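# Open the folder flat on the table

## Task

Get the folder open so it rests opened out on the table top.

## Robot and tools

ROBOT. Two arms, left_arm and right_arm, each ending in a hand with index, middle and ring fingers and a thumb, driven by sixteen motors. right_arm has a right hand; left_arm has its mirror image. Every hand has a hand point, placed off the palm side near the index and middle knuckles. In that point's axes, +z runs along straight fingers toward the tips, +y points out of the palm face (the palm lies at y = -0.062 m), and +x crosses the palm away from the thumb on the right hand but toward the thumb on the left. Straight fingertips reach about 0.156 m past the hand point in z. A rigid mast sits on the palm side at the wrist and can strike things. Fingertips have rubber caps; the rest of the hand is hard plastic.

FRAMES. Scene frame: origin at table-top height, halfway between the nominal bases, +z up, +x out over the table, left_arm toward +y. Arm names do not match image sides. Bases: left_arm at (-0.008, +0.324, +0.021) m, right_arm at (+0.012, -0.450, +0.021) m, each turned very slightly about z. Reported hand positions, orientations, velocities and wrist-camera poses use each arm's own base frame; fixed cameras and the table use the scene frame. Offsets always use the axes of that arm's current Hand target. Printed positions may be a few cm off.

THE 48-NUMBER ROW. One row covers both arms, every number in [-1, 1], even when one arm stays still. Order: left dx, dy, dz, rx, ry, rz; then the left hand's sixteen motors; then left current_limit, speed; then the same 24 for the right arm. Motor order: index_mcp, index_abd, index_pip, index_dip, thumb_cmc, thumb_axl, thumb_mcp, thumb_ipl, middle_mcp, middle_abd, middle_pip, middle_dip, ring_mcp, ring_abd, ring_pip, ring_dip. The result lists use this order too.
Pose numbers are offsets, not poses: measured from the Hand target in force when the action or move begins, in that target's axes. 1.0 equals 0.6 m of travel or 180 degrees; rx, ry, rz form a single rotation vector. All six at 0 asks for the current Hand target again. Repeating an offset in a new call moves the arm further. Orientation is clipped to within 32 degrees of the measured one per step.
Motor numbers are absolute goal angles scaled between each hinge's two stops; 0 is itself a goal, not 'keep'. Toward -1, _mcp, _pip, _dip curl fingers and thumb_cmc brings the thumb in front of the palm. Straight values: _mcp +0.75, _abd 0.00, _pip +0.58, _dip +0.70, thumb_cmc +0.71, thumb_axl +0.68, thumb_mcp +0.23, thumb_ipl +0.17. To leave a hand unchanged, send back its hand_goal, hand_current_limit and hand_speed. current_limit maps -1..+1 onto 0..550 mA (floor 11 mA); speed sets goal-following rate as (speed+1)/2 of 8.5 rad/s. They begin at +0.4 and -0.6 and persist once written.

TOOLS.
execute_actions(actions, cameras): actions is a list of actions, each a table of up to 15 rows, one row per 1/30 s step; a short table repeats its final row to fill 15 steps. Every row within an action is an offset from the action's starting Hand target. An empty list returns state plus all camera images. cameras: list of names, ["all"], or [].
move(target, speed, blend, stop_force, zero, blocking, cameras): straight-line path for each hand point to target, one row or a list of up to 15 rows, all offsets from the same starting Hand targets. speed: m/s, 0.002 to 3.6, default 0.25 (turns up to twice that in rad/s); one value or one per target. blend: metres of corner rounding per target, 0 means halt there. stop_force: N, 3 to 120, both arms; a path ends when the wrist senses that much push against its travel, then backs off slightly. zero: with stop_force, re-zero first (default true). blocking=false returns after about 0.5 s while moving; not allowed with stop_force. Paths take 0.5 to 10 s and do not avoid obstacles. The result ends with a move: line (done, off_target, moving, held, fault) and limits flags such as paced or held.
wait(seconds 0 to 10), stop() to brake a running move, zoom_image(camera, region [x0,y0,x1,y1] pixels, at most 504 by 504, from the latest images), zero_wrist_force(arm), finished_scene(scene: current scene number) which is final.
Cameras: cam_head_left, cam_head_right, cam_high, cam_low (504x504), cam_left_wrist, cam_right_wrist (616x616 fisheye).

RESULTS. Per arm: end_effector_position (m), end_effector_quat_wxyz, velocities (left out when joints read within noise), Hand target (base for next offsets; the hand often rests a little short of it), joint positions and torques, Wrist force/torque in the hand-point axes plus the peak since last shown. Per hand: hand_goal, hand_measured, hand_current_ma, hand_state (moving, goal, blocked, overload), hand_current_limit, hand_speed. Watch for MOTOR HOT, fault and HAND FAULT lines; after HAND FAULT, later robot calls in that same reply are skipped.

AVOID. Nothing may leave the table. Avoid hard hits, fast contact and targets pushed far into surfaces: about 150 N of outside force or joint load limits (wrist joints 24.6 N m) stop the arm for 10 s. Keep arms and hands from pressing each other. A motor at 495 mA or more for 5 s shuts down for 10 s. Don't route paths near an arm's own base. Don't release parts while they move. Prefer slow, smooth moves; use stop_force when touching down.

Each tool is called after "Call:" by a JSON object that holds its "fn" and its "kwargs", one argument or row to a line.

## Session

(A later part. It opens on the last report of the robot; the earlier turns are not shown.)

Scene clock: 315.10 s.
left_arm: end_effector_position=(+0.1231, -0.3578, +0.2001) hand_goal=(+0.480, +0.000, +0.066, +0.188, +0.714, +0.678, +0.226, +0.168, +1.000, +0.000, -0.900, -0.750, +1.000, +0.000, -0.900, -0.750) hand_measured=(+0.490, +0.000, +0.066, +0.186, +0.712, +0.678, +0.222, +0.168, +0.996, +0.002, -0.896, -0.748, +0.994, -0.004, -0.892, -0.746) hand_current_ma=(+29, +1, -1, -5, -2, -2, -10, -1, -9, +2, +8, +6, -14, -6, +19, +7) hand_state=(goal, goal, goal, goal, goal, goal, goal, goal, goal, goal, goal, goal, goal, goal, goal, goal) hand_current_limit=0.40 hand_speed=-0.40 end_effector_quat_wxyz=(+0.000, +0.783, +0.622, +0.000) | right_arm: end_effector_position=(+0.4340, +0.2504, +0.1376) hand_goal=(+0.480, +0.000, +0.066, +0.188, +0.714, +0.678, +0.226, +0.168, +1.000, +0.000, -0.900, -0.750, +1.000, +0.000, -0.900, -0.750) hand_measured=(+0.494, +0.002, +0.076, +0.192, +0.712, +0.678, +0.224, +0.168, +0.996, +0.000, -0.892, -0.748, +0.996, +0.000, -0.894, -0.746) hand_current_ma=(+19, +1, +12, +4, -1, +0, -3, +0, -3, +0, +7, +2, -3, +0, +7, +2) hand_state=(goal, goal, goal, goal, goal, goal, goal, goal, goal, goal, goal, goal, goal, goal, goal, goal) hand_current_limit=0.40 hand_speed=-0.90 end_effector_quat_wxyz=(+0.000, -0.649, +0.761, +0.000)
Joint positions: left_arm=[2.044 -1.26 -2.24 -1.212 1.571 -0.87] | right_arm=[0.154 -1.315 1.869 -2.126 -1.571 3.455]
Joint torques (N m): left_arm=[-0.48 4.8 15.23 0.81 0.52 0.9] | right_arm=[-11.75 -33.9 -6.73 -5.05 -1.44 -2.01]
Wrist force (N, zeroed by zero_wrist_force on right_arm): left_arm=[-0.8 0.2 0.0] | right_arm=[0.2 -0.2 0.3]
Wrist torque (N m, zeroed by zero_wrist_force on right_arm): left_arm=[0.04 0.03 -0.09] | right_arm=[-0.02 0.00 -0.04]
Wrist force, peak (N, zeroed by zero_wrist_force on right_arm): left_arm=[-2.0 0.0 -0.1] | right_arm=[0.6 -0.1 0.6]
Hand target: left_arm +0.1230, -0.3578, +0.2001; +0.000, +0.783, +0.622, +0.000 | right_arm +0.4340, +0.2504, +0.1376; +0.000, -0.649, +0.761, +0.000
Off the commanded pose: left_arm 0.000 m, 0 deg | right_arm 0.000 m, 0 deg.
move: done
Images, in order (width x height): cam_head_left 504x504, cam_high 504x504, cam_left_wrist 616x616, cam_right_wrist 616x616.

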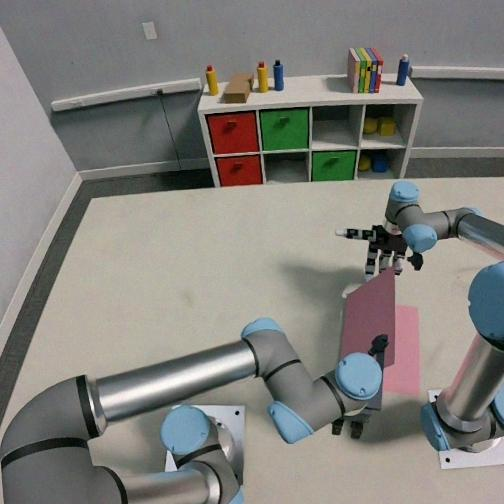

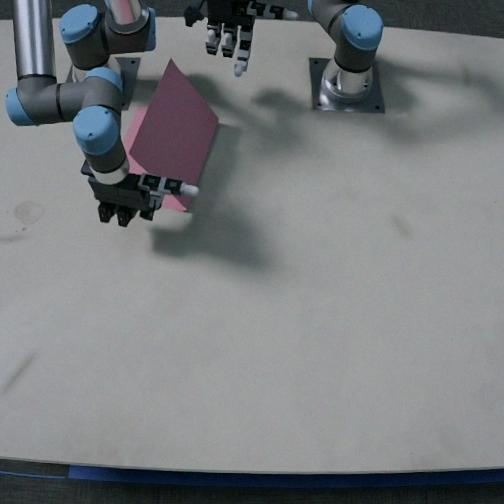

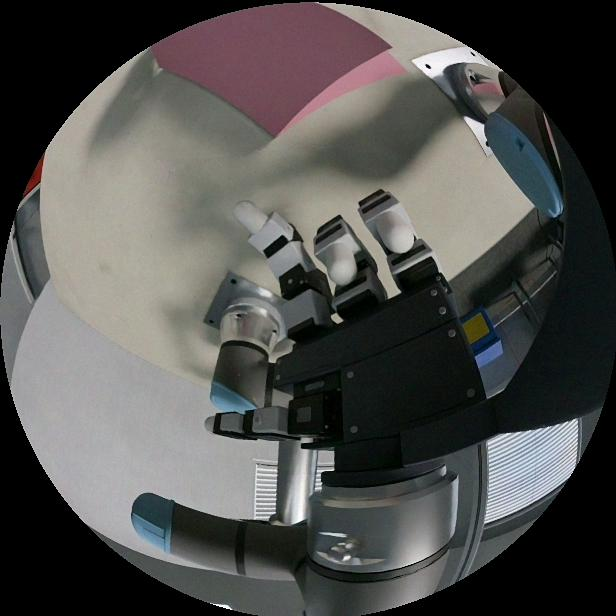

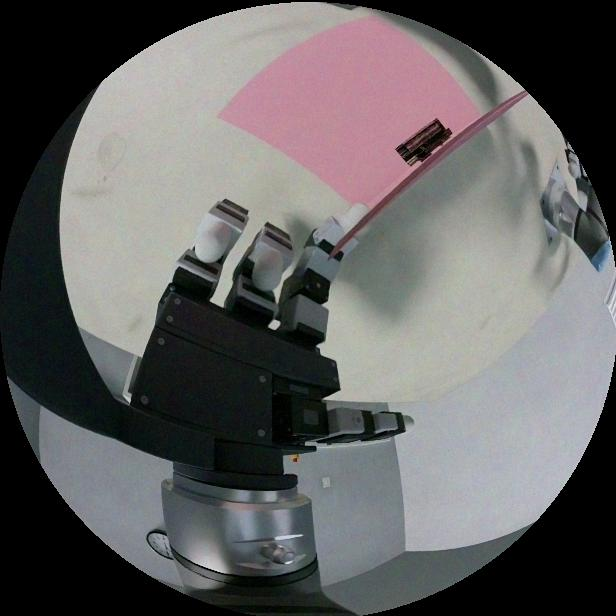

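Call:
{"fn": "move", "kwargs": {
  "target": [
    [-0.0167, 0.0, 0, 0, 0, 0, 0.479, 0.0, 0.066, 0.188, 0.714, 0.678, 0.226, 0.168, 1.0, 0.0, -0.9, -0.75, 1.0, 0.0, -0.9, -0.75, 0.4, -0.4, 0, 0, 0, 0, 0, 0, 0.479, 0.0, 0.066, 0.188, 0.714, 0.678, 0.226, 0.168, 1.0, 0.0, -0.9, -0.75, 1.0, 0.0, -0.9, -0.75, 0.4, -0.9],
    [-0.0167, 0.085, 0, 0, 0, 0, 0.479, 0.0, 0.066, 0.188, 0.714, 0.678, 0.226, 0.168, 1.0, 0.0, -0.9, -0.75, 1.0, 0.0, -0.9, -0.75, 0.4, -0.4, 0, 0, 0, 0, 0, 0, 0.479, 0.0, 0.066, 0.188, 0.714, 0.678, 0.226, 0.168, 1.0, 0.0, -0.9, -0.75, 1.0, 0.0, -0.9, -0.75, 0.4, -0.9]
  ],
  "speed": 0.06,
  "blend": 0.005
}}

Call:
{"fn": "move", "kwargs": {
  "target": [0, 0, 0, 0, 0, 0, 0.479, 0.0, 0.066, 0.188, 0.714, 0.678, 0.226, 0.168, 1.0, 0.0, -0.9, -0.75, 1.0, 0.0, -0.9, -0.75, 0.4, -0.4, -0.06, 0, -0.014, 0, 0, 0, 0.479, 0.0, 0.066, 0.188, 0.714, 0.678, 0.226, 0.168, 1.0, 0.0, -0.9, -0.75, 1.0, 0.0, -0.9, -0.75, 0.4, -0.9],
  "speed": 0.03,
  "cameras": ["cam_left_wrist", "cam_right_wrist", "cam_head_left", "cam_high"]
}}

Call:
{"fn": "zoom_image", "kwargs": {
  "camera": "cam_high",
  "region": [90, 0, 330, 240]
}}

Call:
{"fn": "zoom_image", "kwargs": {
  "camera": "cam_left_wrist",
  "region": [150, 50, 450, 300]
}}

Scene clock: 322.37 s.
left_arm: end_effector_position=(+0.1706, -0.3791, +0.2001) hand_goal=(+0.480, +0.000, +0.066, +0.188, +0.714, +0.678, +0.226, +0.168, +1.000, +0.000, -0.900, -0.750, +1.000, +0.000, -0.900, -0.750) hand_measured=(+0.490, +0.000, +0.066, +0.186, +0.712, +0.678, +0.222, +0.168, +0.996, +0.002, -0.896, -0.748, +0.996, -0.004, -0.892, -0.746) hand_current_ma=(+29, +1, -1, -5, -2, -2, -10, -1, -9, +2, +8, +6, -13, -6, +19, +7) hand_state=(goal, goal, goal, goal, goal, goal, goal, goal, goal, goal, goal, goal, goal, goal, goal, goal) hand_current_limit=0.40 hand_speed=-0.40 end_effector_quat_wxyz=(+0.000, +0.783, +0.623, +0.000) | right_arm: end_effector_position=(+0.4340, +0.2504, +0.1376) hand_goal=(+0.480, +0.000, +0.066, +0.188, +0.714, +0.678, +0.226, +0.168, +1.000, +0.000, -0.900, -0.750, +1.000, +0.000, -0.900, -0.750) hand_measured=(+0.494, +0.002, +0.076, +0.192, +0.712, +0.678, +0.224, +0.168, +0.996, +0.000, -0.892, -0.748, +0.996, +0.000, -0.894, -0.746) hand_current_ma=(+19, +1, +12, +4, -1, +0, -3, +0, -3, +0, +7, +2, -3, +0, +7, +2) hand_state=(goal, goal, goal, goal, goal, goal, goal, goal, goal, goal, goal, goal, goal, goal, goal, goal) hand_current_limit=0.40 hand_speed=-0.90 end_effector_quat_wxyz=(+0.000, -0.649, +0.761, +0.000)
Joint positions: left_arm=[2.132 -1.343 -2.182 -1.186 1.571 -0.783] | right_arm=[0.154 -1.315 1.869 -2.126 -1.571 3.455]
Joint torques (N m): left_arm=[-9.38 22.11 11.59 1.26 -0.76 -2.51] | right_arm=[-12.18 -34.39 -7.45 -4.75 -0.97 -2.04]
Wrist force (N, zeroed by zero_wrist_force on right_arm): left_arm=[-0.9 0.4 0.2] | right_arm=[0.0 -0.2 0.3]
Wrist torque (N m, zeroed by zero_wrist_force on right_arm): left_arm=[0.04 0.04 0.00] | right_arm=[-0.02 0.02 -0.05]
Wrist force, peak (N, zeroed by zero_wrist_force on right_arm): left_arm=[-1.4 -0.5 0.0] | right_arm=[0.3 -0.2 0.5]
Hand target: left_arm +0.1705, -0.3791, +0.2001; +0.000, +0.783, +0.622, +0.000 | right_arm +0.4340, +0.2504, +0.1376; +0.000, -0.649, +0.761, +0.000
Off the commanded pose: left_arm 0.000 m, 0 deg | right_arm 0.000 m, 0 deg.
move: done

Scene clock: 323.87 s.
left_arm: end_effector_position=(+0.1705, -0.3791, +0.2001) hand_goal=(+0.480, +0.000, +0.066, +0.188, +0.714, +0.678, +0.226, +0.168, +1.000, +0.000, -0.900, -0.750, +1.000, +0.000, -0.900, -0.750) hand_measured=(+0.490, +0.000, +0.066, +0.186, +0.712, +0.678, +0.222, +0.168, +0.996, +0.002, -0.896, -0.748, +0.996, -0.004, -0.892, -0.746) hand_current_ma=(+29, +1, -1, -5, -2, -2, -10, -1, -9, +2, +8, +6, -13, -6, +19, +7) hand_state=(goal, goal, goal, goal, goal, goal, goal, goal, goal, goal, goal, goal, goal, goal, goal, goal) hand_current_limit=0.40 hand_speed=-0.40 end_effector_quat_wxyz=(+0.000, +0.783, +0.623, +0.000) | right_arm: end_effector_position=(+0.4397, +0.2861, +0.1461) hand_goal=(+0.480, +0.000, +0.066, +0.188, +0.714, +0.678, +0.226, +0.168, +1.000, +0.000, -0.900, -0.750, +1.000, +0.000, -0.900, -0.750) hand_measured=(+0.488, +0.002, +0.072, +0.192, +0.712, +0.678, +0.224, +0.168, +0.996, +0.000, -0.892, -0.748, +0.996, +0.000, -0.894, -0.746) hand_current_ma=(+10, +0, +6, +2, -1, +0, -3, +0, -3, +0, +7, +2, -3, +0, +7, +2) hand_state=(goal, goal, goal, goal, goal, goal, goal, goal, goal, goal, goal, goal, goal, goal, goal, goal) hand_current_limit=0.40 hand_speed=-0.90 end_effector_quat_wxyz=(+0.000, -0.649, +0.761, +0.000) end_effector_velocity=(-0.001, -0.002, +0.000) end_effector_angular_velocity=(+0.000, +0.000, +0.002)
Joint positions: left_arm=[2.131 -1.343 -2.183 -1.186 1.571 -0.783] | right_arm=[0.216 -1.282 1.8 -2.09 -1.571 3.516]
Joint velocities: left_arm=[within noise] | right_arm=[-0.003 -0.003 0.004 -0.001 0 -0.005]
Joint torques (N m): left_arm=[-8.56 21.73 9.82 0.56 -1.58 -2.51] | right_arm=[-12.61 -37.95 -6.64 -3.81 -1.74 -1.78]
Wrist force (N, zeroed by zero_wrist_force on right_arm): left_arm=[-1.0 0.3 0.2] | right_arm=[0.1 0.1 0.0]
Wrist torque (N m, zeroed by zero_wrist_force on right_arm): left_arm=[0.01 0.05 0.01] | right_arm=[0.01 -0.01 -0.09]
Wrist force, peak (N, zeroed by zero_wrist_force on right_arm): left_arm=[-1.3 0.3 0.1] | right_arm=[0.8 -0.1 0.7]
Hand target: left_arm +0.1705, -0.3791, +0.2001; +0.000, +0.783, +0.622, +0.000 | right_arm +0.4397, +0.2859, +0.1460; +0.000, -0.649, +0.761, +0.000
Off the commanded pose: left_arm 0.000 m, 0 deg | right_arm 0.000 m, 0 deg.
move: done
Images, in order (width x height): cam_head_left 504x504, cam_high 504x504, cam_left_wrist 616x616, cam_right_wrist 616x616.

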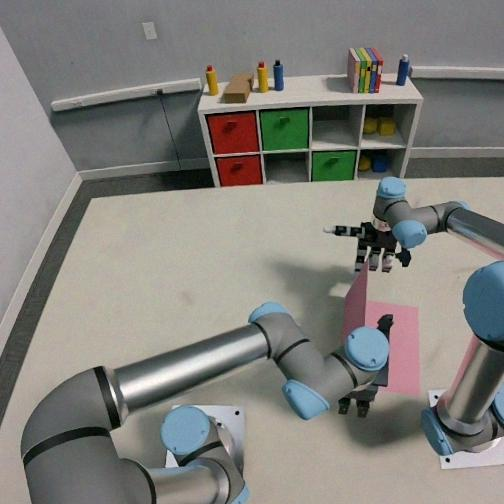

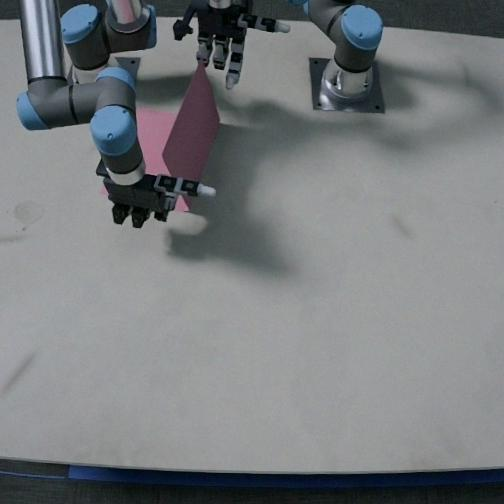

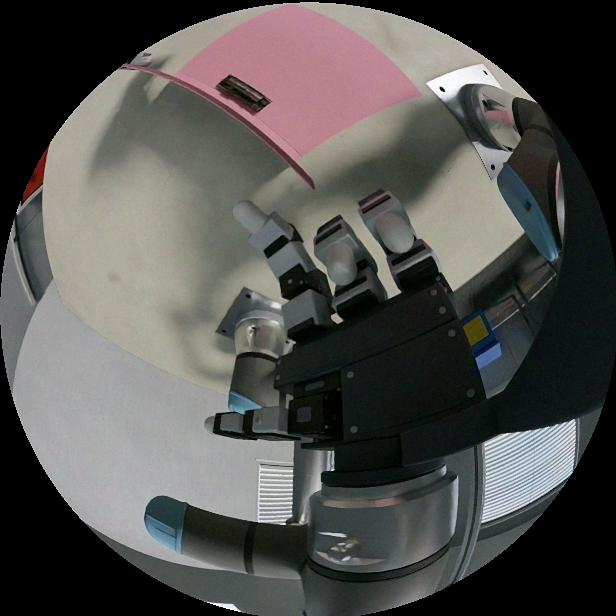

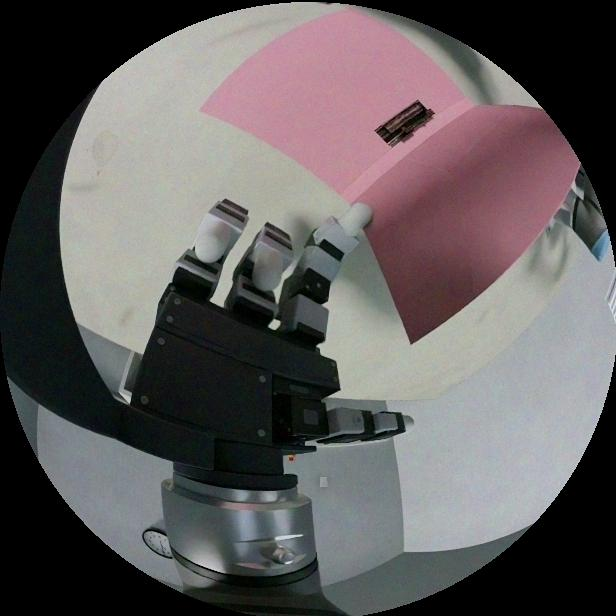

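Scaled by 2.100.

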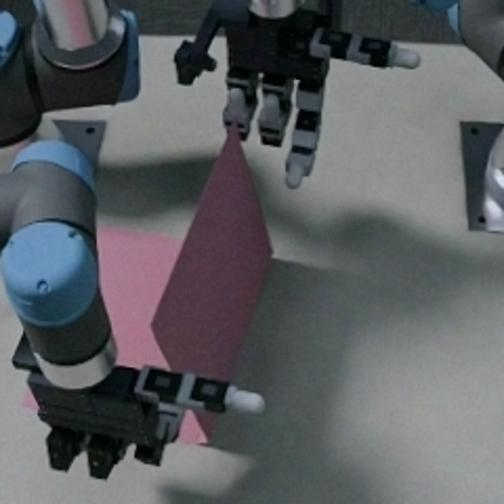

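Scaled by 1.680 from the camera's 616x616 image, which has a finer 880x880 frame.

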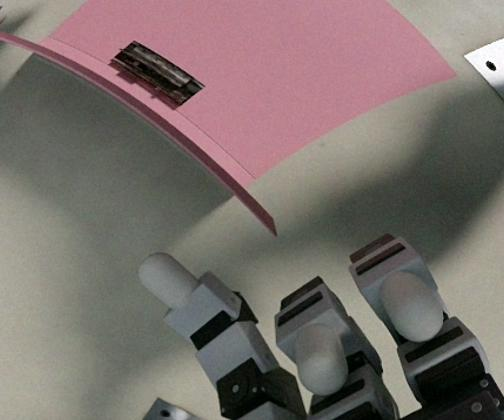

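Call:
{"fn": "move", "kwargs": {
  "target": [0, 0.017, 0, 0, 0, 0, 0.479, 0.0, 0.066, 0.188, 0.714, 0.678, 0.226, 0.168, 1.0, 0.0, -0.9, -0.75, 1.0, 0.0, -0.9, -0.75, 0.4, -0.4, -0.055, 0, 0, 0, 0, 0, 0.479, 0.0, 0.066, 0.188, 0.714, 0.678, 0.226, 0.168, 1.0, 0.0, -0.9, -0.75, 1.0, 0.0, -0.9, -0.75, 0.4, -0.9],
  "speed": 0.03,
  "cameras": ["cam_left_wrist", "cam_right_wrist", "cam_head_left", "cam_high"]
}}

Call:
{"fn": "zoom_image", "kwargs": {
  "camera": "cam_high",
  "region": [90, 0, 330, 240]
}}

Call:
{"fn": "zoom_image", "kwargs": {
  "camera": "cam_left_wrist",
  "region": [150, 50, 450, 300]
}}

Scene clock: 329.20 s.
left_arm: end_effector_position=(+0.1805, -0.3814, +0.2001) hand_goal=(+0.480, +0.000, +0.066, +0.188, +0.714, +0.678, +0.226, +0.168, +1.000, +0.000, -0.900, -0.750, +1.000, +0.000, -0.900, -0.750) hand_measured=(+0.490, +0.000, +0.066, +0.186, +0.712, +0.678, +0.222, +0.168, +0.996, +0.002, -0.896, -0.748, +0.996, -0.004, -0.892, -0.746) hand_current_ma=(+29, +1, +0, -4, -2, -2, -10, -1, -9, +2, +8, +6, -13, -6, +19, +7) hand_state=(goal, goal, goal, goal, goal, goal, goal, goal, goal, goal, goal, goal, goal, goal, goal, goal) hand_current_limit=0.40 hand_speed=-0.40 end_effector_quat_wxyz=(+0.000, +0.783, +0.623, +0.000) | right_arm: end_effector_position=(+0.4450, +0.3187, +0.1461) hand_goal=(+0.480, +0.000, +0.066, +0.188, +0.714, +0.678, +0.226, +0.168, +1.000, +0.000, -0.900, -0.750, +1.000, +0.000, -0.900, -0.750) hand_measured=(+0.488, +0.002, +0.072, +0.190, +0.712, +0.678, +0.224, +0.168, +0.996, +0.000, -0.892, -0.748, +0.996, +0.000, -0.894, -0.746) hand_current_ma=(+10, +0, +6, +2, -1, +0, -3, +0, -3, +0, +7, +2, -3, +0, +7, +2) hand_state=(goal, goal, goal, goal, goal, goal, goal, goal, goal, goal, goal, goal, goal, goal, goal, goal) hand_current_limit=0.40 hand_speed=-0.90 end_effector_quat_wxyz=(+0.000, -0.649, +0.761, -0.001)
Joint positions: left_arm=[2.151 -1.356 -2.173 -1.183 1.571 -0.764] | right_arm=[0.269 -1.24 1.743 -2.074 -1.572 3.57]
Joint torques (N m): left_arm=[-2.34 12.65 22.95 4.29 -1.54 0.33] | right_arm=[-12.21 -38.17 -5.3 -2.17 -1.94 -1.77]
Wrist force (N, zeroed by zero_wrist_force on right_arm): left_arm=[-0.9 0.4 0.1] | right_arm=[0.2 -0.1 -0.1]
Wrist torque (N m, zeroed by zero_wrist_force on right_arm): left_arm=[0.06 0.05 -0.11] | right_arm=[0.00 -0.03 -0.07]
Wrist force, peak (N, zeroed by zero_wrist_force on right_arm): left_arm=[-1.3 0.4 0.0] | right_arm=[0.8 -0.1 0.1]
Hand target: left_arm +0.1804, -0.3814, +0.2001; +0.000, +0.783, +0.622, +0.000 | right_arm +0.4449, +0.3185, +0.1460; +0.000, -0.649, +0.761, +0.000
Off the commanded pose: left_arm 0.000 m, 0 deg | right_arm 0.000 m, 0 deg.
move: done
Images, in order (width x height): cam_head_left 504x504, cam_high 504x504, cam_left_wrist 616x616, cam_right_wrist 616x616.

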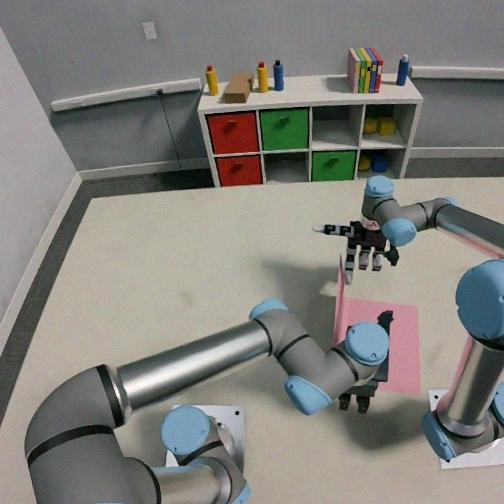

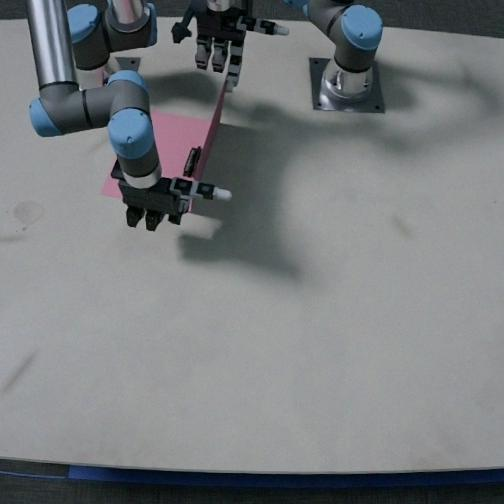

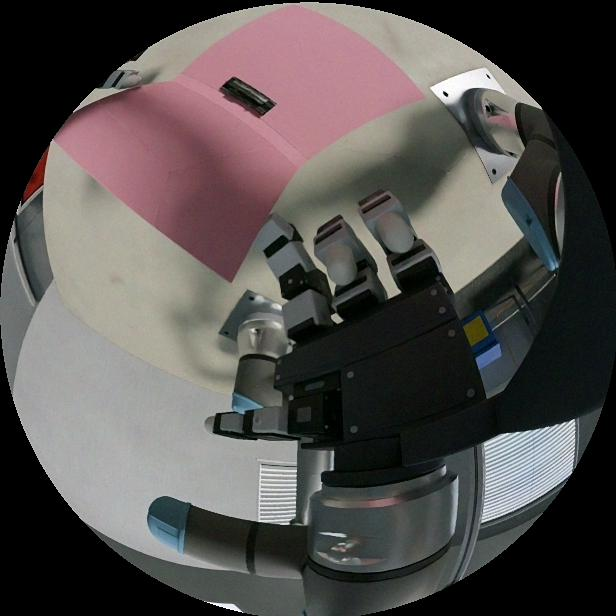

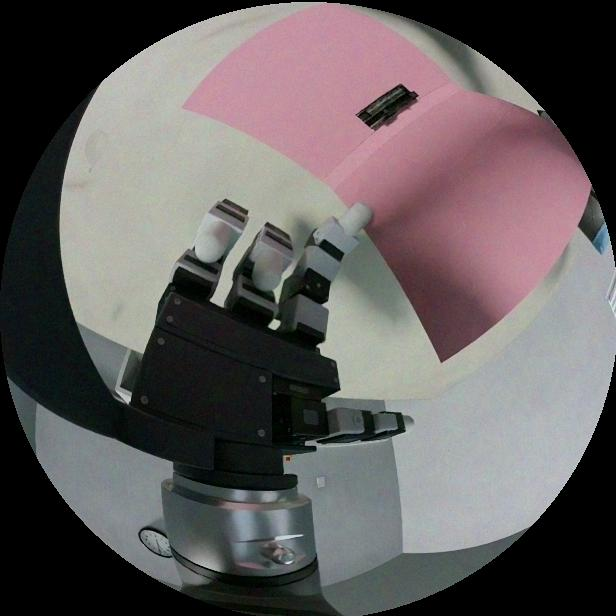

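Scaled by 2.100.

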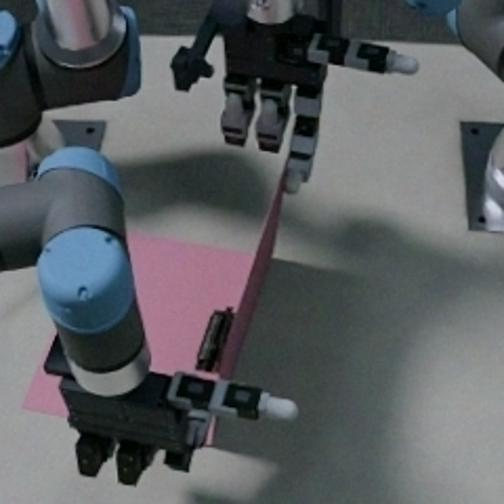

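Scaled by 1.680 from the camera's 616x616 image, which has a finer 880x880 frame.

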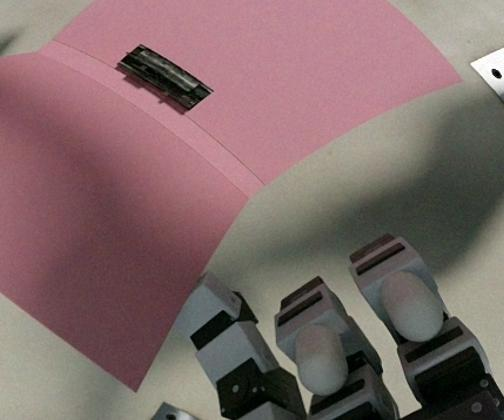

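Call:
{"fn": "move", "kwargs": {
  "target": [
    [0.1, 0, 0.035, 0, 0, 0, 0.479, 0.0, 0.066, 0.188, 0.714, 0.678, 0.226, 0.168, 1.0, 0.0, -0.9, -0.75, 1.0, 0.0, -0.9, -0.75, 0.4, -0.4, 0, 0, 0, 0, 0, 0, 0.479, 0.0, 0.066, 0.188, 0.714, 0.678, 0.226, 0.168, 1.0, 0.0, -0.9, -0.75, 1.0, 0.0, -0.9, -0.75, 0.4, -0.9],
    [0.1583, 0, 0.08, 0, 0, 0, 0.479, 0.0, 0.066, 0.188, 0.714, 0.678, 0.226, 0.168, 1.0, 0.0, -0.9, -0.75, 1.0, 0.0, -0.9, -0.75, 0.4, -0.4, 0, -0.06, 0, 0, 0, 0, 0.479, 0.0, 0.066, 0.188, 0.714, 0.678, 0.226, 0.168, 1.0, 0.0, -0.9, -0.75, 1.0, 0.0, -0.9, -0.75, 0.4, -0.9]
  ],
  "speed": 0.05,
  "blend": 0.02,
  "cameras": ["cam_left_wrist", "cam_right_wrist", "cam_head_left", "cam_high"]
}}

Call:
{"fn": "zoom_image", "kwargs": {
  "camera": "cam_high",
  "region": [90, 0, 330, 240]
}}

Call:
{"fn": "zoom_image", "kwargs": {
  "camera": "cam_left_wrist",
  "region": [150, 50, 450, 300]
}}

Scene clock: 339.13 s.
left_arm: end_effector_position=(+0.2018, -0.2888, +0.1521) hand_goal=(+0.480, +0.000, +0.066, +0.188, +0.714, +0.678, +0.226, +0.168, +1.000, +0.000, -0.900, -0.750, +1.000, +0.000, -0.900, -0.750) hand_measured=(+0.490, +0.000, +0.070, +0.188, +0.712, +0.678, +0.222, +0.168, +0.996, +0.002, -0.896, -0.748, +0.996, -0.004, -0.892, -0.746) hand_current_ma=(+28, +1, +8, +0, -2, -2, -10, -1, -9, +2, +8, +6, -13, -6, +19, +7) hand_state=(goal, goal, goal, goal, goal, goal, goal, goal, goal, goal, goal, goal, goal, goal, goal, goal) hand_current_limit=0.40 hand_speed=-0.40 end_effector_quat_wxyz=(+0.000, +0.783, +0.623, +0.000) | right_arm: end_effector_position=(+0.4805, +0.3127, +0.1461) hand_goal=(+0.480, +0.000, +0.066, +0.188, +0.714, +0.678, +0.226, +0.168, +1.000, +0.000, -0.900, -0.750, +1.000, +0.000, -0.900, -0.750) hand_measured=(+0.488, +0.002, +0.072, +0.190, +0.712, +0.678, +0.224, +0.168, +0.996, +0.000, -0.892, -0.748, +0.996, +0.000, -0.894, -0.746) hand_current_ma=(+10, +0, +6, +2, -1, +0, -3, +0, -3, +0, +7, +2, -3, +0, +7, +2) hand_state=(goal, goal, goal, goal, goal, goal, goal, goal, goal, goal, goal, goal, goal, goal, goal, goal) hand_current_limit=0.40 hand_speed=-0.90 end_effector_quat_wxyz=(+0.000, -0.649, +0.761, +0.000)
Joint positions: left_arm=[2.382 -1.161 -2.431 -1.12 1.571 -0.532] | right_arm=[0.244 -1.178 1.654 -2.047 -1.572 3.545]
Joint torques (N m): left_arm=[-9.34 -5.8 29.67 0.77 -1.64 -3.03] | right_arm=[10.27 -40.28 -8.95 -4.9 0.54 1.5]
Wrist force (N, zeroed by zero_wrist_force on right_arm): left_arm=[-1.1 0.4 0.0] | right_arm=[0.0 -0.1 0.1]
Wrist torque (N m, zeroed by zero_wrist_force on right_arm): left_arm=[0.11 0.07 -0.02] | right_arm=[-0.01 -0.01 -0.01]
Wrist force, peak (N, zeroed by zero_wrist_force on right_arm): left_arm=[-1.5 0.4 -0.1] | right_arm=[0.4 -0.2 0.2]
Hand target: left_arm +0.2018, -0.2888, +0.1521; +0.000, +0.783, +0.622, +0.000 | right_arm +0.4804, +0.3128, +0.1461; +0.000, -0.649, +0.761, +0.000
Off the commanded pose: left_arm 0.000 m, 0 deg | right_arm 0.000 m, 0 deg.
move: done
Images, in order (width x height): cam_head_left 504x504, cam_high 504x504, cam_left_wrist 616x616, cam_right_wrist 616x616.

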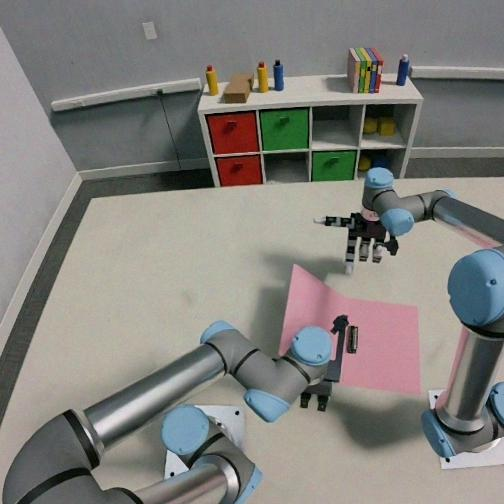

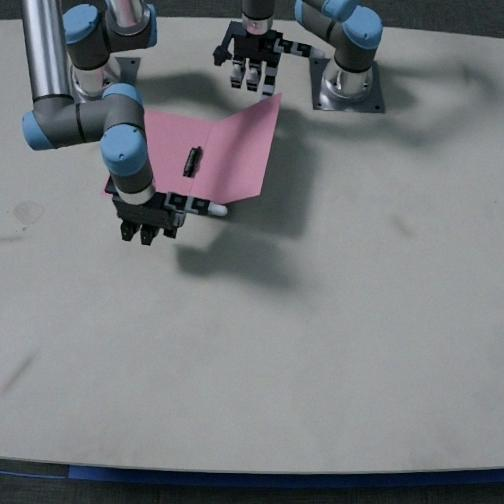

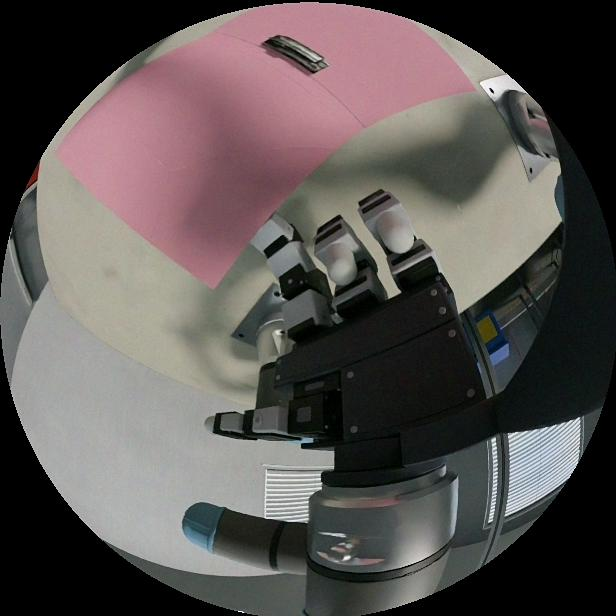

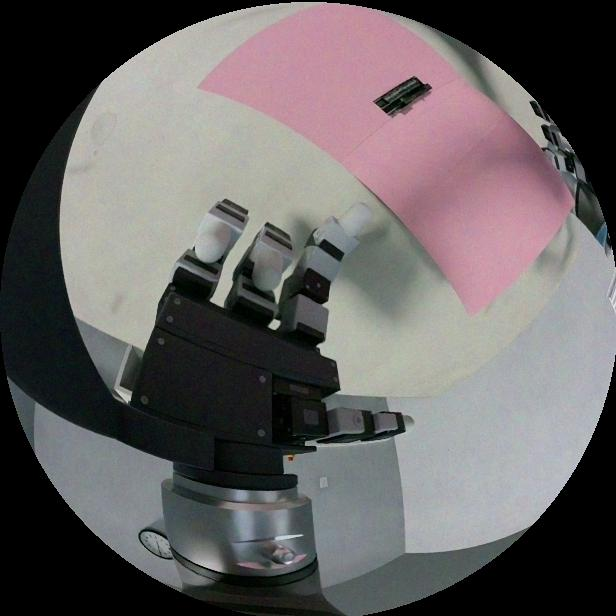

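Scaled by 2.100.

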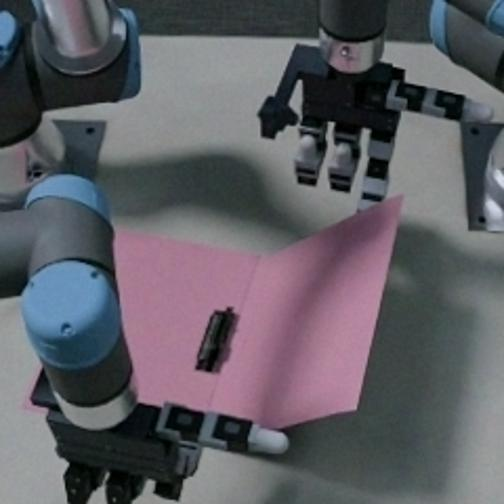

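Scaled by 1.680 from the camera's 616x616 image, which has a finer 880x880 frame.

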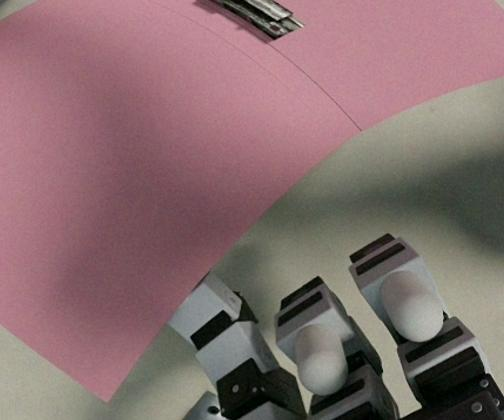

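Call:
{"fn": "move", "kwargs": {
  "target": [
    [0.045, 0, 0.0583, 0, 0, 0, 0.479, 0.0, 0.066, 0.188, 0.714, 0.678, 0.226, 0.168, 1.0, 0.0, -0.9, -0.75, 1.0, 0.0, -0.9, -0.75, 0.4, -0.4, 0, -0.05, -0.05, 0, 0, 0, 0.479, 0.0, 0.066, 0.188, 0.714, 0.678, 0.226, 0.168, 1.0, 0.0, -0.9, -0.75, 1.0, 0.0, -0.9, -0.75, 0.4, -0.9],
    [0.0733, 0, 0.1267, 0, 0, 0, 0.479, 0.0, 0.066, 0.188, 0.714, 0.678, 0.226, 0.168, 1.0, 0.0, -0.9, -0.75, 1.0, 0.0, -0.9, -0.75, 0.4, -0.4, 0, -0.08, -0.12, 0, 0, 0, 0.479, 0.0, 0.066, 0.188, 0.714, 0.678, 0.226, 0.168, 1.0, 0.0, -0.9, -0.75, 1.0, 0.0, -0.9, -0.75, 0.4, -0.9],
    [0.08, 0, 0.15, 0, 0, 0, 0.479, 0.0, 0.066, 0.188, 0.714, 0.678, 0.226, 0.168, 1.0, 0.0, -0.9, -0.75, 1.0, 0.0, -0.9, -0.75, 0.4, -0.4, 0, -0.1, -0.2, 0, 0, 0, 0.479, 0.0, 0.066, 0.188, 0.714, 0.678, 0.226, 0.168, 1.0, 0.0, -0.9, -0.75, 1.0, 0.0, -0.9, -0.75, 0.4, -0.9]
  ],
  "speed": 0.05,
  "blend": [0.01, 0.01, 0],
  "cameras": ["cam_left_wrist", "cam_low", "cam_head_left", "cam_high"]
}}

Call:
{"fn": "zoom_image", "kwargs": {
  "camera": "cam_left_wrist",
  "region": [150, 50, 450, 300]
}}

Call:
{"fn": "zoom_image", "kwargs": {
  "camera": "cam_low",
  "region": [130, 210, 270, 290]
}}

Scene clock: 346.77 s.
left_arm: end_effector_position=(+0.2126, -0.2420, +0.0619) hand_goal=(+0.480, +0.000, +0.066, +0.188, +0.714, +0.678, +0.226, +0.168, +1.000, +0.000, -0.900, -0.750, +1.000, +0.000, -0.900, -0.750) hand_measured=(+0.490, +0.000, +0.070, +0.188, +0.712, +0.678, +0.222, +0.168, +0.996, +0.002, -0.896, -0.748, +0.996, -0.004, -0.892, -0.746) hand_current_ma=(+28, +1, +9, +0, -2, -2, -10, -1, -9, +2, +8, +6, -13, -6, +19, +7) hand_state=(goal, goal, goal, goal, goal, goal, goal, goal, goal, goal, goal, goal, goal, goal, goal, goal) hand_current_limit=0.40 hand_speed=-0.40 end_effector_quat_wxyz=(+0.000, +0.783, +0.623, +0.000) | right_arm: end_effector_position=(+0.5396, +0.3033, +0.2661) hand_goal=(+0.480, +0.000, +0.066, +0.188, +0.714, +0.678, +0.226, +0.168, +1.000, +0.000, -0.900, -0.750, +1.000, +0.000, -0.900, -0.750) hand_measured=(+0.488, +0.002, +0.072, +0.190, +0.712, +0.678, +0.224, +0.168, +0.996, +0.000, -0.892, -0.748, +0.996, +0.000, -0.894, -0.746) hand_current_ma=(+9, +0, +6, +2, -1, +0, -3, +0, -3, +0, +7, +2, -3, +0, +7, +2) hand_state=(goal, goal, goal, goal, goal, goal, goal, goal, goal, goal, goal, goal, goal, goal, goal, goal) hand_current_limit=0.40 hand_speed=-0.90 end_effector_quat_wxyz=(+0.000, -0.649, +0.761, +0.000)
Joint positions: left_arm=[2.548 -1.229 -2.677 -0.806 1.571 -0.367] | right_arm=[0.209 -1.15 1.29 -1.711 -1.571 3.509]
Joint torques (N m): left_arm=[-3.82 12.52 24.75 1.03 -1.57 -0.72] | right_arm=[-4.89 -37.53 -11.52 -4.97 1.13 -0.83]
Wrist force (N, zeroed by zero_wrist_force on right_arm): left_arm=[-1.0 0.0 0.1] | right_arm=[0.3 0.0 0.3]
Wrist torque (N m, zeroed by zero_wrist_force on right_arm): left_arm=[0.02 0.01 -0.10] | right_arm=[-0.04 -0.04 0.01]
Wrist force, peak (N, zeroed by zero_wrist_force on right_arm): left_arm=[-1.5 0.3 0.1] | right_arm=[0.4 0.4 0.8]
Hand target: left_arm +0.2126, -0.2421, +0.0621; +0.000, +0.783, +0.622, +0.000 | right_arm +0.5396, +0.3033, +0.2661; +0.000, -0.649, +0.761, +0.000
Off the commanded pose: left_arm 0.000 m, 0 deg | right_arm 0.000 m, 0 deg.
move: done
Images, in order (width x height): cam_head_left 504x504, cam_high 504x504, cam_low 504x504, cam_left_wrist 616x616.

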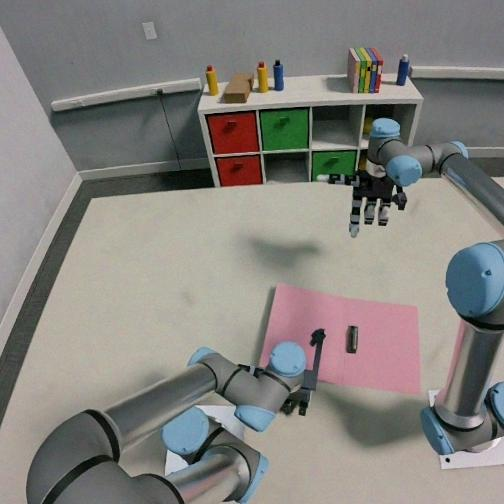

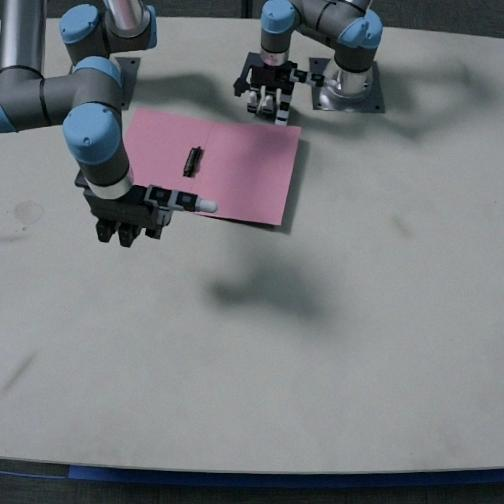

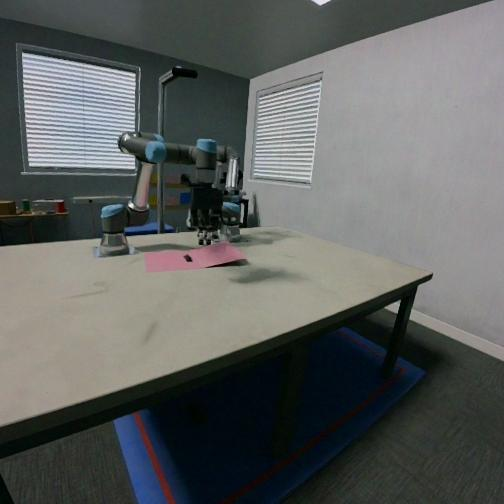

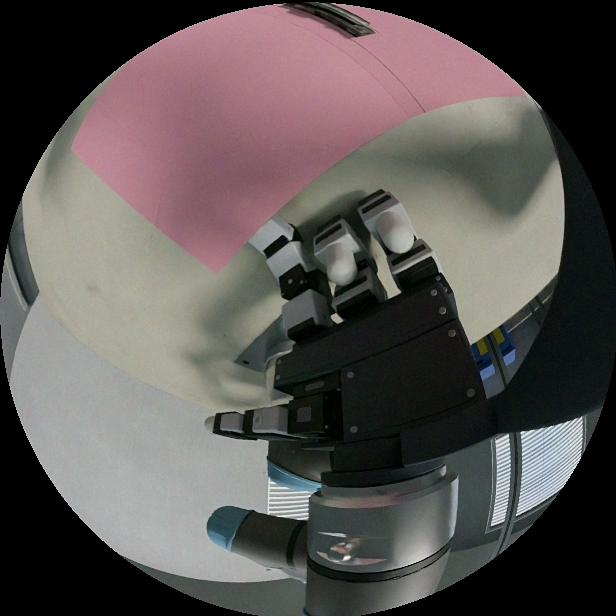

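Scaled by 1.680 from the camera's 616x616 image, which has a finer 880x880 frame.

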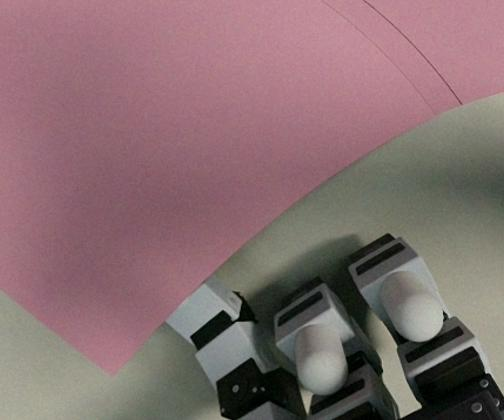

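Scaled by 3.600.

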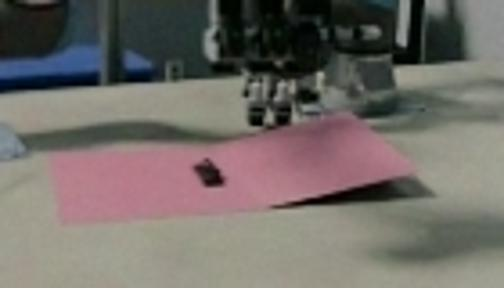

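Call:
{"fn": "move", "kwargs": {
  "target": [0, 0.017, -0.016, 0, 0, 0, 0.479, 0.0, 0.285, 0.406, 0.714, 0.678, 0.226, 0.168, 1.0, 0.0, -0.9, -0.75, 1.0, 0.0, -0.9, -0.75, 0.4, -0.7, 0, 0, 0, 0, 0, 0, 0.479, 0.0, 0.066, 0.188, 0.714, 0.678, 0.226, 0.168, 1.0, 0.0, -0.9, -0.75, 1.0, 0.0, -0.9, -0.75, 0.4, -0.9],
  "speed": 0.03
}}

Call:
{"fn": "move", "kwargs": {
  "target": [0, -0.13, 0, 0, 0, 0, 0.479, 0.0, 0.285, 0.406, 0.714, 0.678, 0.226, 0.168, 1.0, 0.0, -0.9, -0.75, 1.0, 0.0, -0.9, -0.75, 0.4, -0.7, 0, 0, 0, 0, 0, 0, 0.479, 0.0, 0.066, 0.188, 0.714, 0.678, 0.226, 0.168, 1.0, 0.0, -0.9, -0.75, 1.0, 0.0, -0.9, -0.75, 0.4, -0.9],
  "speed": 0.04,
  "cameras": ["cam_left_wrist", "cam_low", "cam_head_left", "cam_high"]
}}

Call:
{"fn": "zoom_image", "kwargs": {
  "camera": "cam_left_wrist",
  "region": [50, 0, 500, 300]
}}

Call:
{"fn": "zoom_image", "kwargs": {
  "camera": "cam_low",
  "region": [130, 210, 270, 290]
}}

Scene clock: 351.20 s.
left_arm: end_effector_position=(+0.2227, -0.2444, +0.0718) hand_goal=(+0.480, +0.000, +0.286, +0.406, +0.714, +0.678, +0.226, +0.168, +1.000, +0.000, -0.900, -0.750, +1.000, +0.000, -0.900, -0.750) hand_measured=(+0.494, +0.000, +0.288, +0.404, +0.712, +0.678, +0.222, +0.168, +0.996, +0.002, -0.896, -0.748, +0.996, -0.004, -0.892, -0.746) hand_current_ma=(+44, +1, +4, -2, -2, -2, -10, -1, -9, +2, +8, +6, -12, -6, +19, +7) hand_state=(goal, goal, goal, goal, goal, goal, goal, goal, goal, goal, goal, goal, goal, goal, goal, goal) hand_current_limit=0.40 hand_speed=-0.70 end_effector_quat_wxyz=(+0.000, +0.783, +0.622, +0.000) | right_arm: end_effector_position=(+0.5396, +0.3033, +0.2661) hand_goal=(+0.480, +0.000, +0.066, +0.188, +0.714, +0.678, +0.226, +0.168, +1.000, +0.000, -0.900, -0.750, +1.000, +0.000, -0.900, -0.750) hand_measured=(+0.488, +0.002, +0.072, +0.190, +0.712, +0.678, +0.224, +0.168, +0.996, +0.000, -0.892, -0.748, +0.996, +0.000, -0.894, -0.746) hand_current_ma=(+9, +0, +6, +2, -1, +0, -3, +0, -3, +0, +7, +2, -3, +0, +7, +2) hand_state=(goal, goal, goal, goal, goal, goal, goal, goal, goal, goal, goal, goal, goal, goal, goal, goal) hand_current_limit=0.40 hand_speed=-0.90 end_effector_quat_wxyz=(+0.000, -0.649, +0.761, +0.000)
Joint positions: left_arm=[2.562 -1.224 -2.646 -0.842 1.571 -0.352] | right_arm=[0.209 -1.15 1.29 -1.711 -1.571 3.51]
Joint torques (N m): left_arm=[-7.57 8.2 6.63 5.05 0.86 -1.78] | right_arm=[9.27 -44.12 -10.81 -1.13 -1.82 1.43]
Wrist force (N, zeroed by zero_wrist_force on right_arm): left_arm=[-0.8 0.4 0.0] | right_arm=[0.1 -0.1 0.1]
Wrist torque (N m, zeroed by zero_wrist_force on right_arm): left_arm=[0.10 0.03 -0.12] | right_arm=[-0.03 0.00 -0.01]
Wrist force, peak (N, zeroed by zero_wrist_force on right_arm): left_arm=[-1.2 -3.8 -4.6] | right_arm=[0.5 0.1 0.2]
Hand target: left_arm +0.2226, -0.2444, +0.0717; +0.000, +0.783, +0.622, +0.000 | right_arm +0.5396, +0.3033, +0.2661; +0.000, -0.649, +0.761, +0.000
Off the commanded pose: left_arm 0.000 m, 0 deg | right_arm 0.000 m, 0 deg.
move: done

Scene clock: 353.43 s.
left_arm: end_effector_position=(+0.1464, -0.2267, +0.0715) hand_goal=(+0.480, +0.000, +0.286, +0.406, +0.714, +0.678, +0.226, +0.168, +1.000, +0.000, -0.900, -0.750, +1.000, +0.000, -0.900, -0.750) hand_measured=(+0.490, +0.000, +0.288, +0.406, +0.712, +0.678, +0.222, +0.168, +0.996, +0.002, -0.896, -0.748, +0.996, -0.004, -0.892, -0.746) hand_current_ma=(+30, +1, +5, +0, -2, -2, -10, -1, -9, +2, +8, +6, -12, -6, +19, +7) hand_state=(goal, goal, goal, goal, goal, goal, goal, goal, goal, goal, goal, goal, goal, goal, goal, goal) hand_current_limit=0.40 hand_speed=-0.70 end_effector_quat_wxyz=(+0.000, +0.783, +0.623, +0.000) end_effector_velocity=(+0.002, -0.002, +0.001) end_effector_angular_velocity=(-0.003, -0.003, -0.005) | right_arm: end_effector_position=(+0.5396, +0.3033, +0.2661) hand_goal=(+0.480, +0.000, +0.066, +0.188, +0.714, +0.678, +0.226, +0.168, +1.000, +0.000, -0.900, -0.750, +1.000, +0.000, -0.900, -0.750) hand_measured=(+0.488, +0.002, +0.072, +0.190, +0.712, +0.678, +0.224, +0.168, +0.996, +0.000, -0.892, -0.748, +0.996, +0.000, -0.894, -0.746) hand_current_ma=(+9, +0, +6, +2, -1, +0, -3, +0, -3, +0, +7, +2, -3, +0, +7, +2) hand_state=(goal, goal, goal, goal, goal, goal, goal, goal, goal, goal, goal, goal, goal, goal, goal, goal) hand_current_limit=0.40 hand_speed=-0.90 end_effector_quat_wxyz=(+0.000, -0.649, +0.761, +0.000)
Joint positions: left_arm=[2.417 -1.003 -2.733 -0.976 1.571 -0.498] | right_arm=[0.209 -1.15 1.29 -1.711 -1.571 3.51]
Joint velocities: left_arm=[0.001 -0.004 0.003 0.006 0 0.006] | right_arm=[within noise]
Joint torques (N m): left_arm=[11.87 -14.04 26.74 4.88 0.76 2.8] | right_arm=[9.05 -44.52 -11.48 -2.37 -1.64 1.45]
Wrist force (N, zeroed by zero_wrist_force on right_arm): left_arm=[-0.8 0.3 -0.1] | right_arm=[0.2 0.1 0.2]
Wrist torque (N m, zeroed by zero_wrist_force on right_arm): left_arm=[0.05 0.04 0.04] | right_arm=[-0.02 -0.02 0.00]
Wrist force, peak (N, zeroed by zero_wrist_force on right_arm): left_arm=[-1.3 0.5 -0.2] | right_arm=[0.5 0.1 0.3]
Hand target: left_arm +0.1466, -0.2268, +0.0716; +0.000, +0.783, +0.622, +0.000 | right_arm +0.5396, +0.3033, +0.2661; +0.000, -0.649, +0.761, +0.000
Off the commanded pose: left_arm 0.000 m, 0 deg | right_arm 0.000 m, 0 deg.
move: done
Images, in order (width x height): cam_head_left 504x504, cam_high 504x504, cam_low 504x504, cam_left_wrist 616x616.

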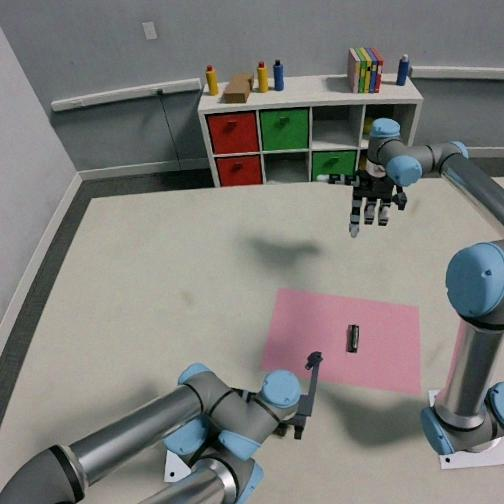

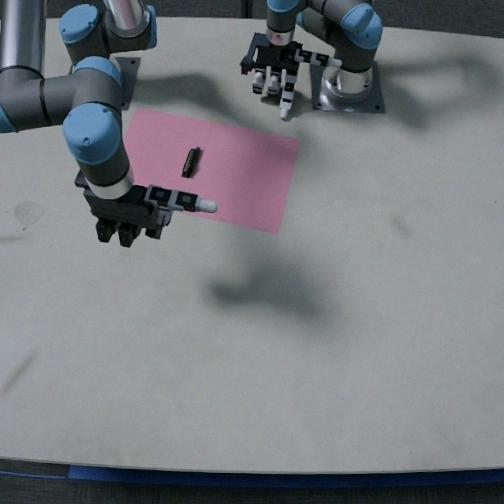

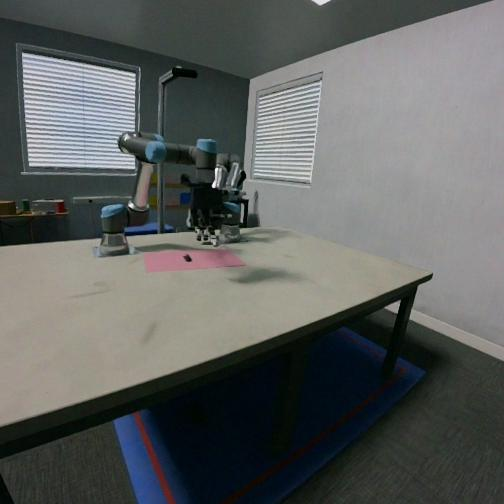

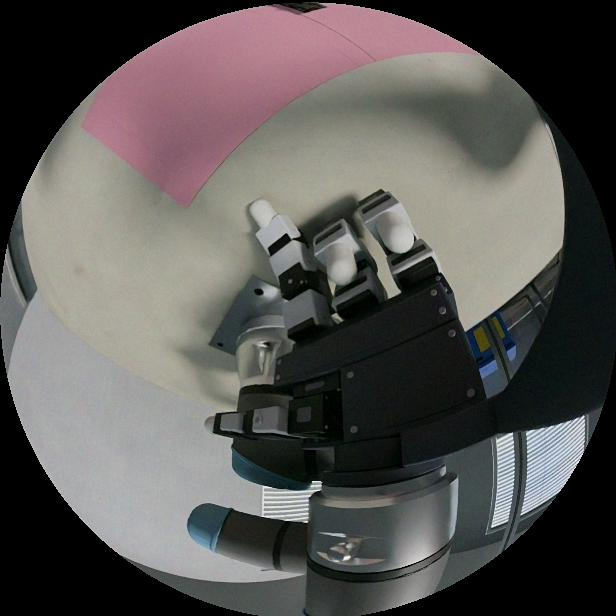

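Scaled by 1.120 from the camera's 616x616 image, which has a finer 880x880 frame.

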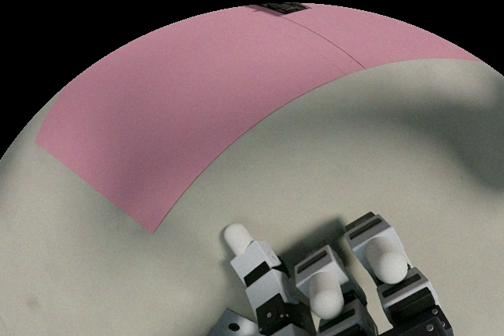

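Scaled by 3.600.

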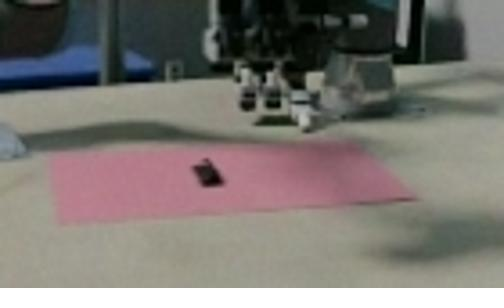

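Fully open and flat. Finishing scene 1.

Call:
{"fn": "finished_scene", "kwargs": {
  "scene": 1
}}

The scene is finished: the task was done.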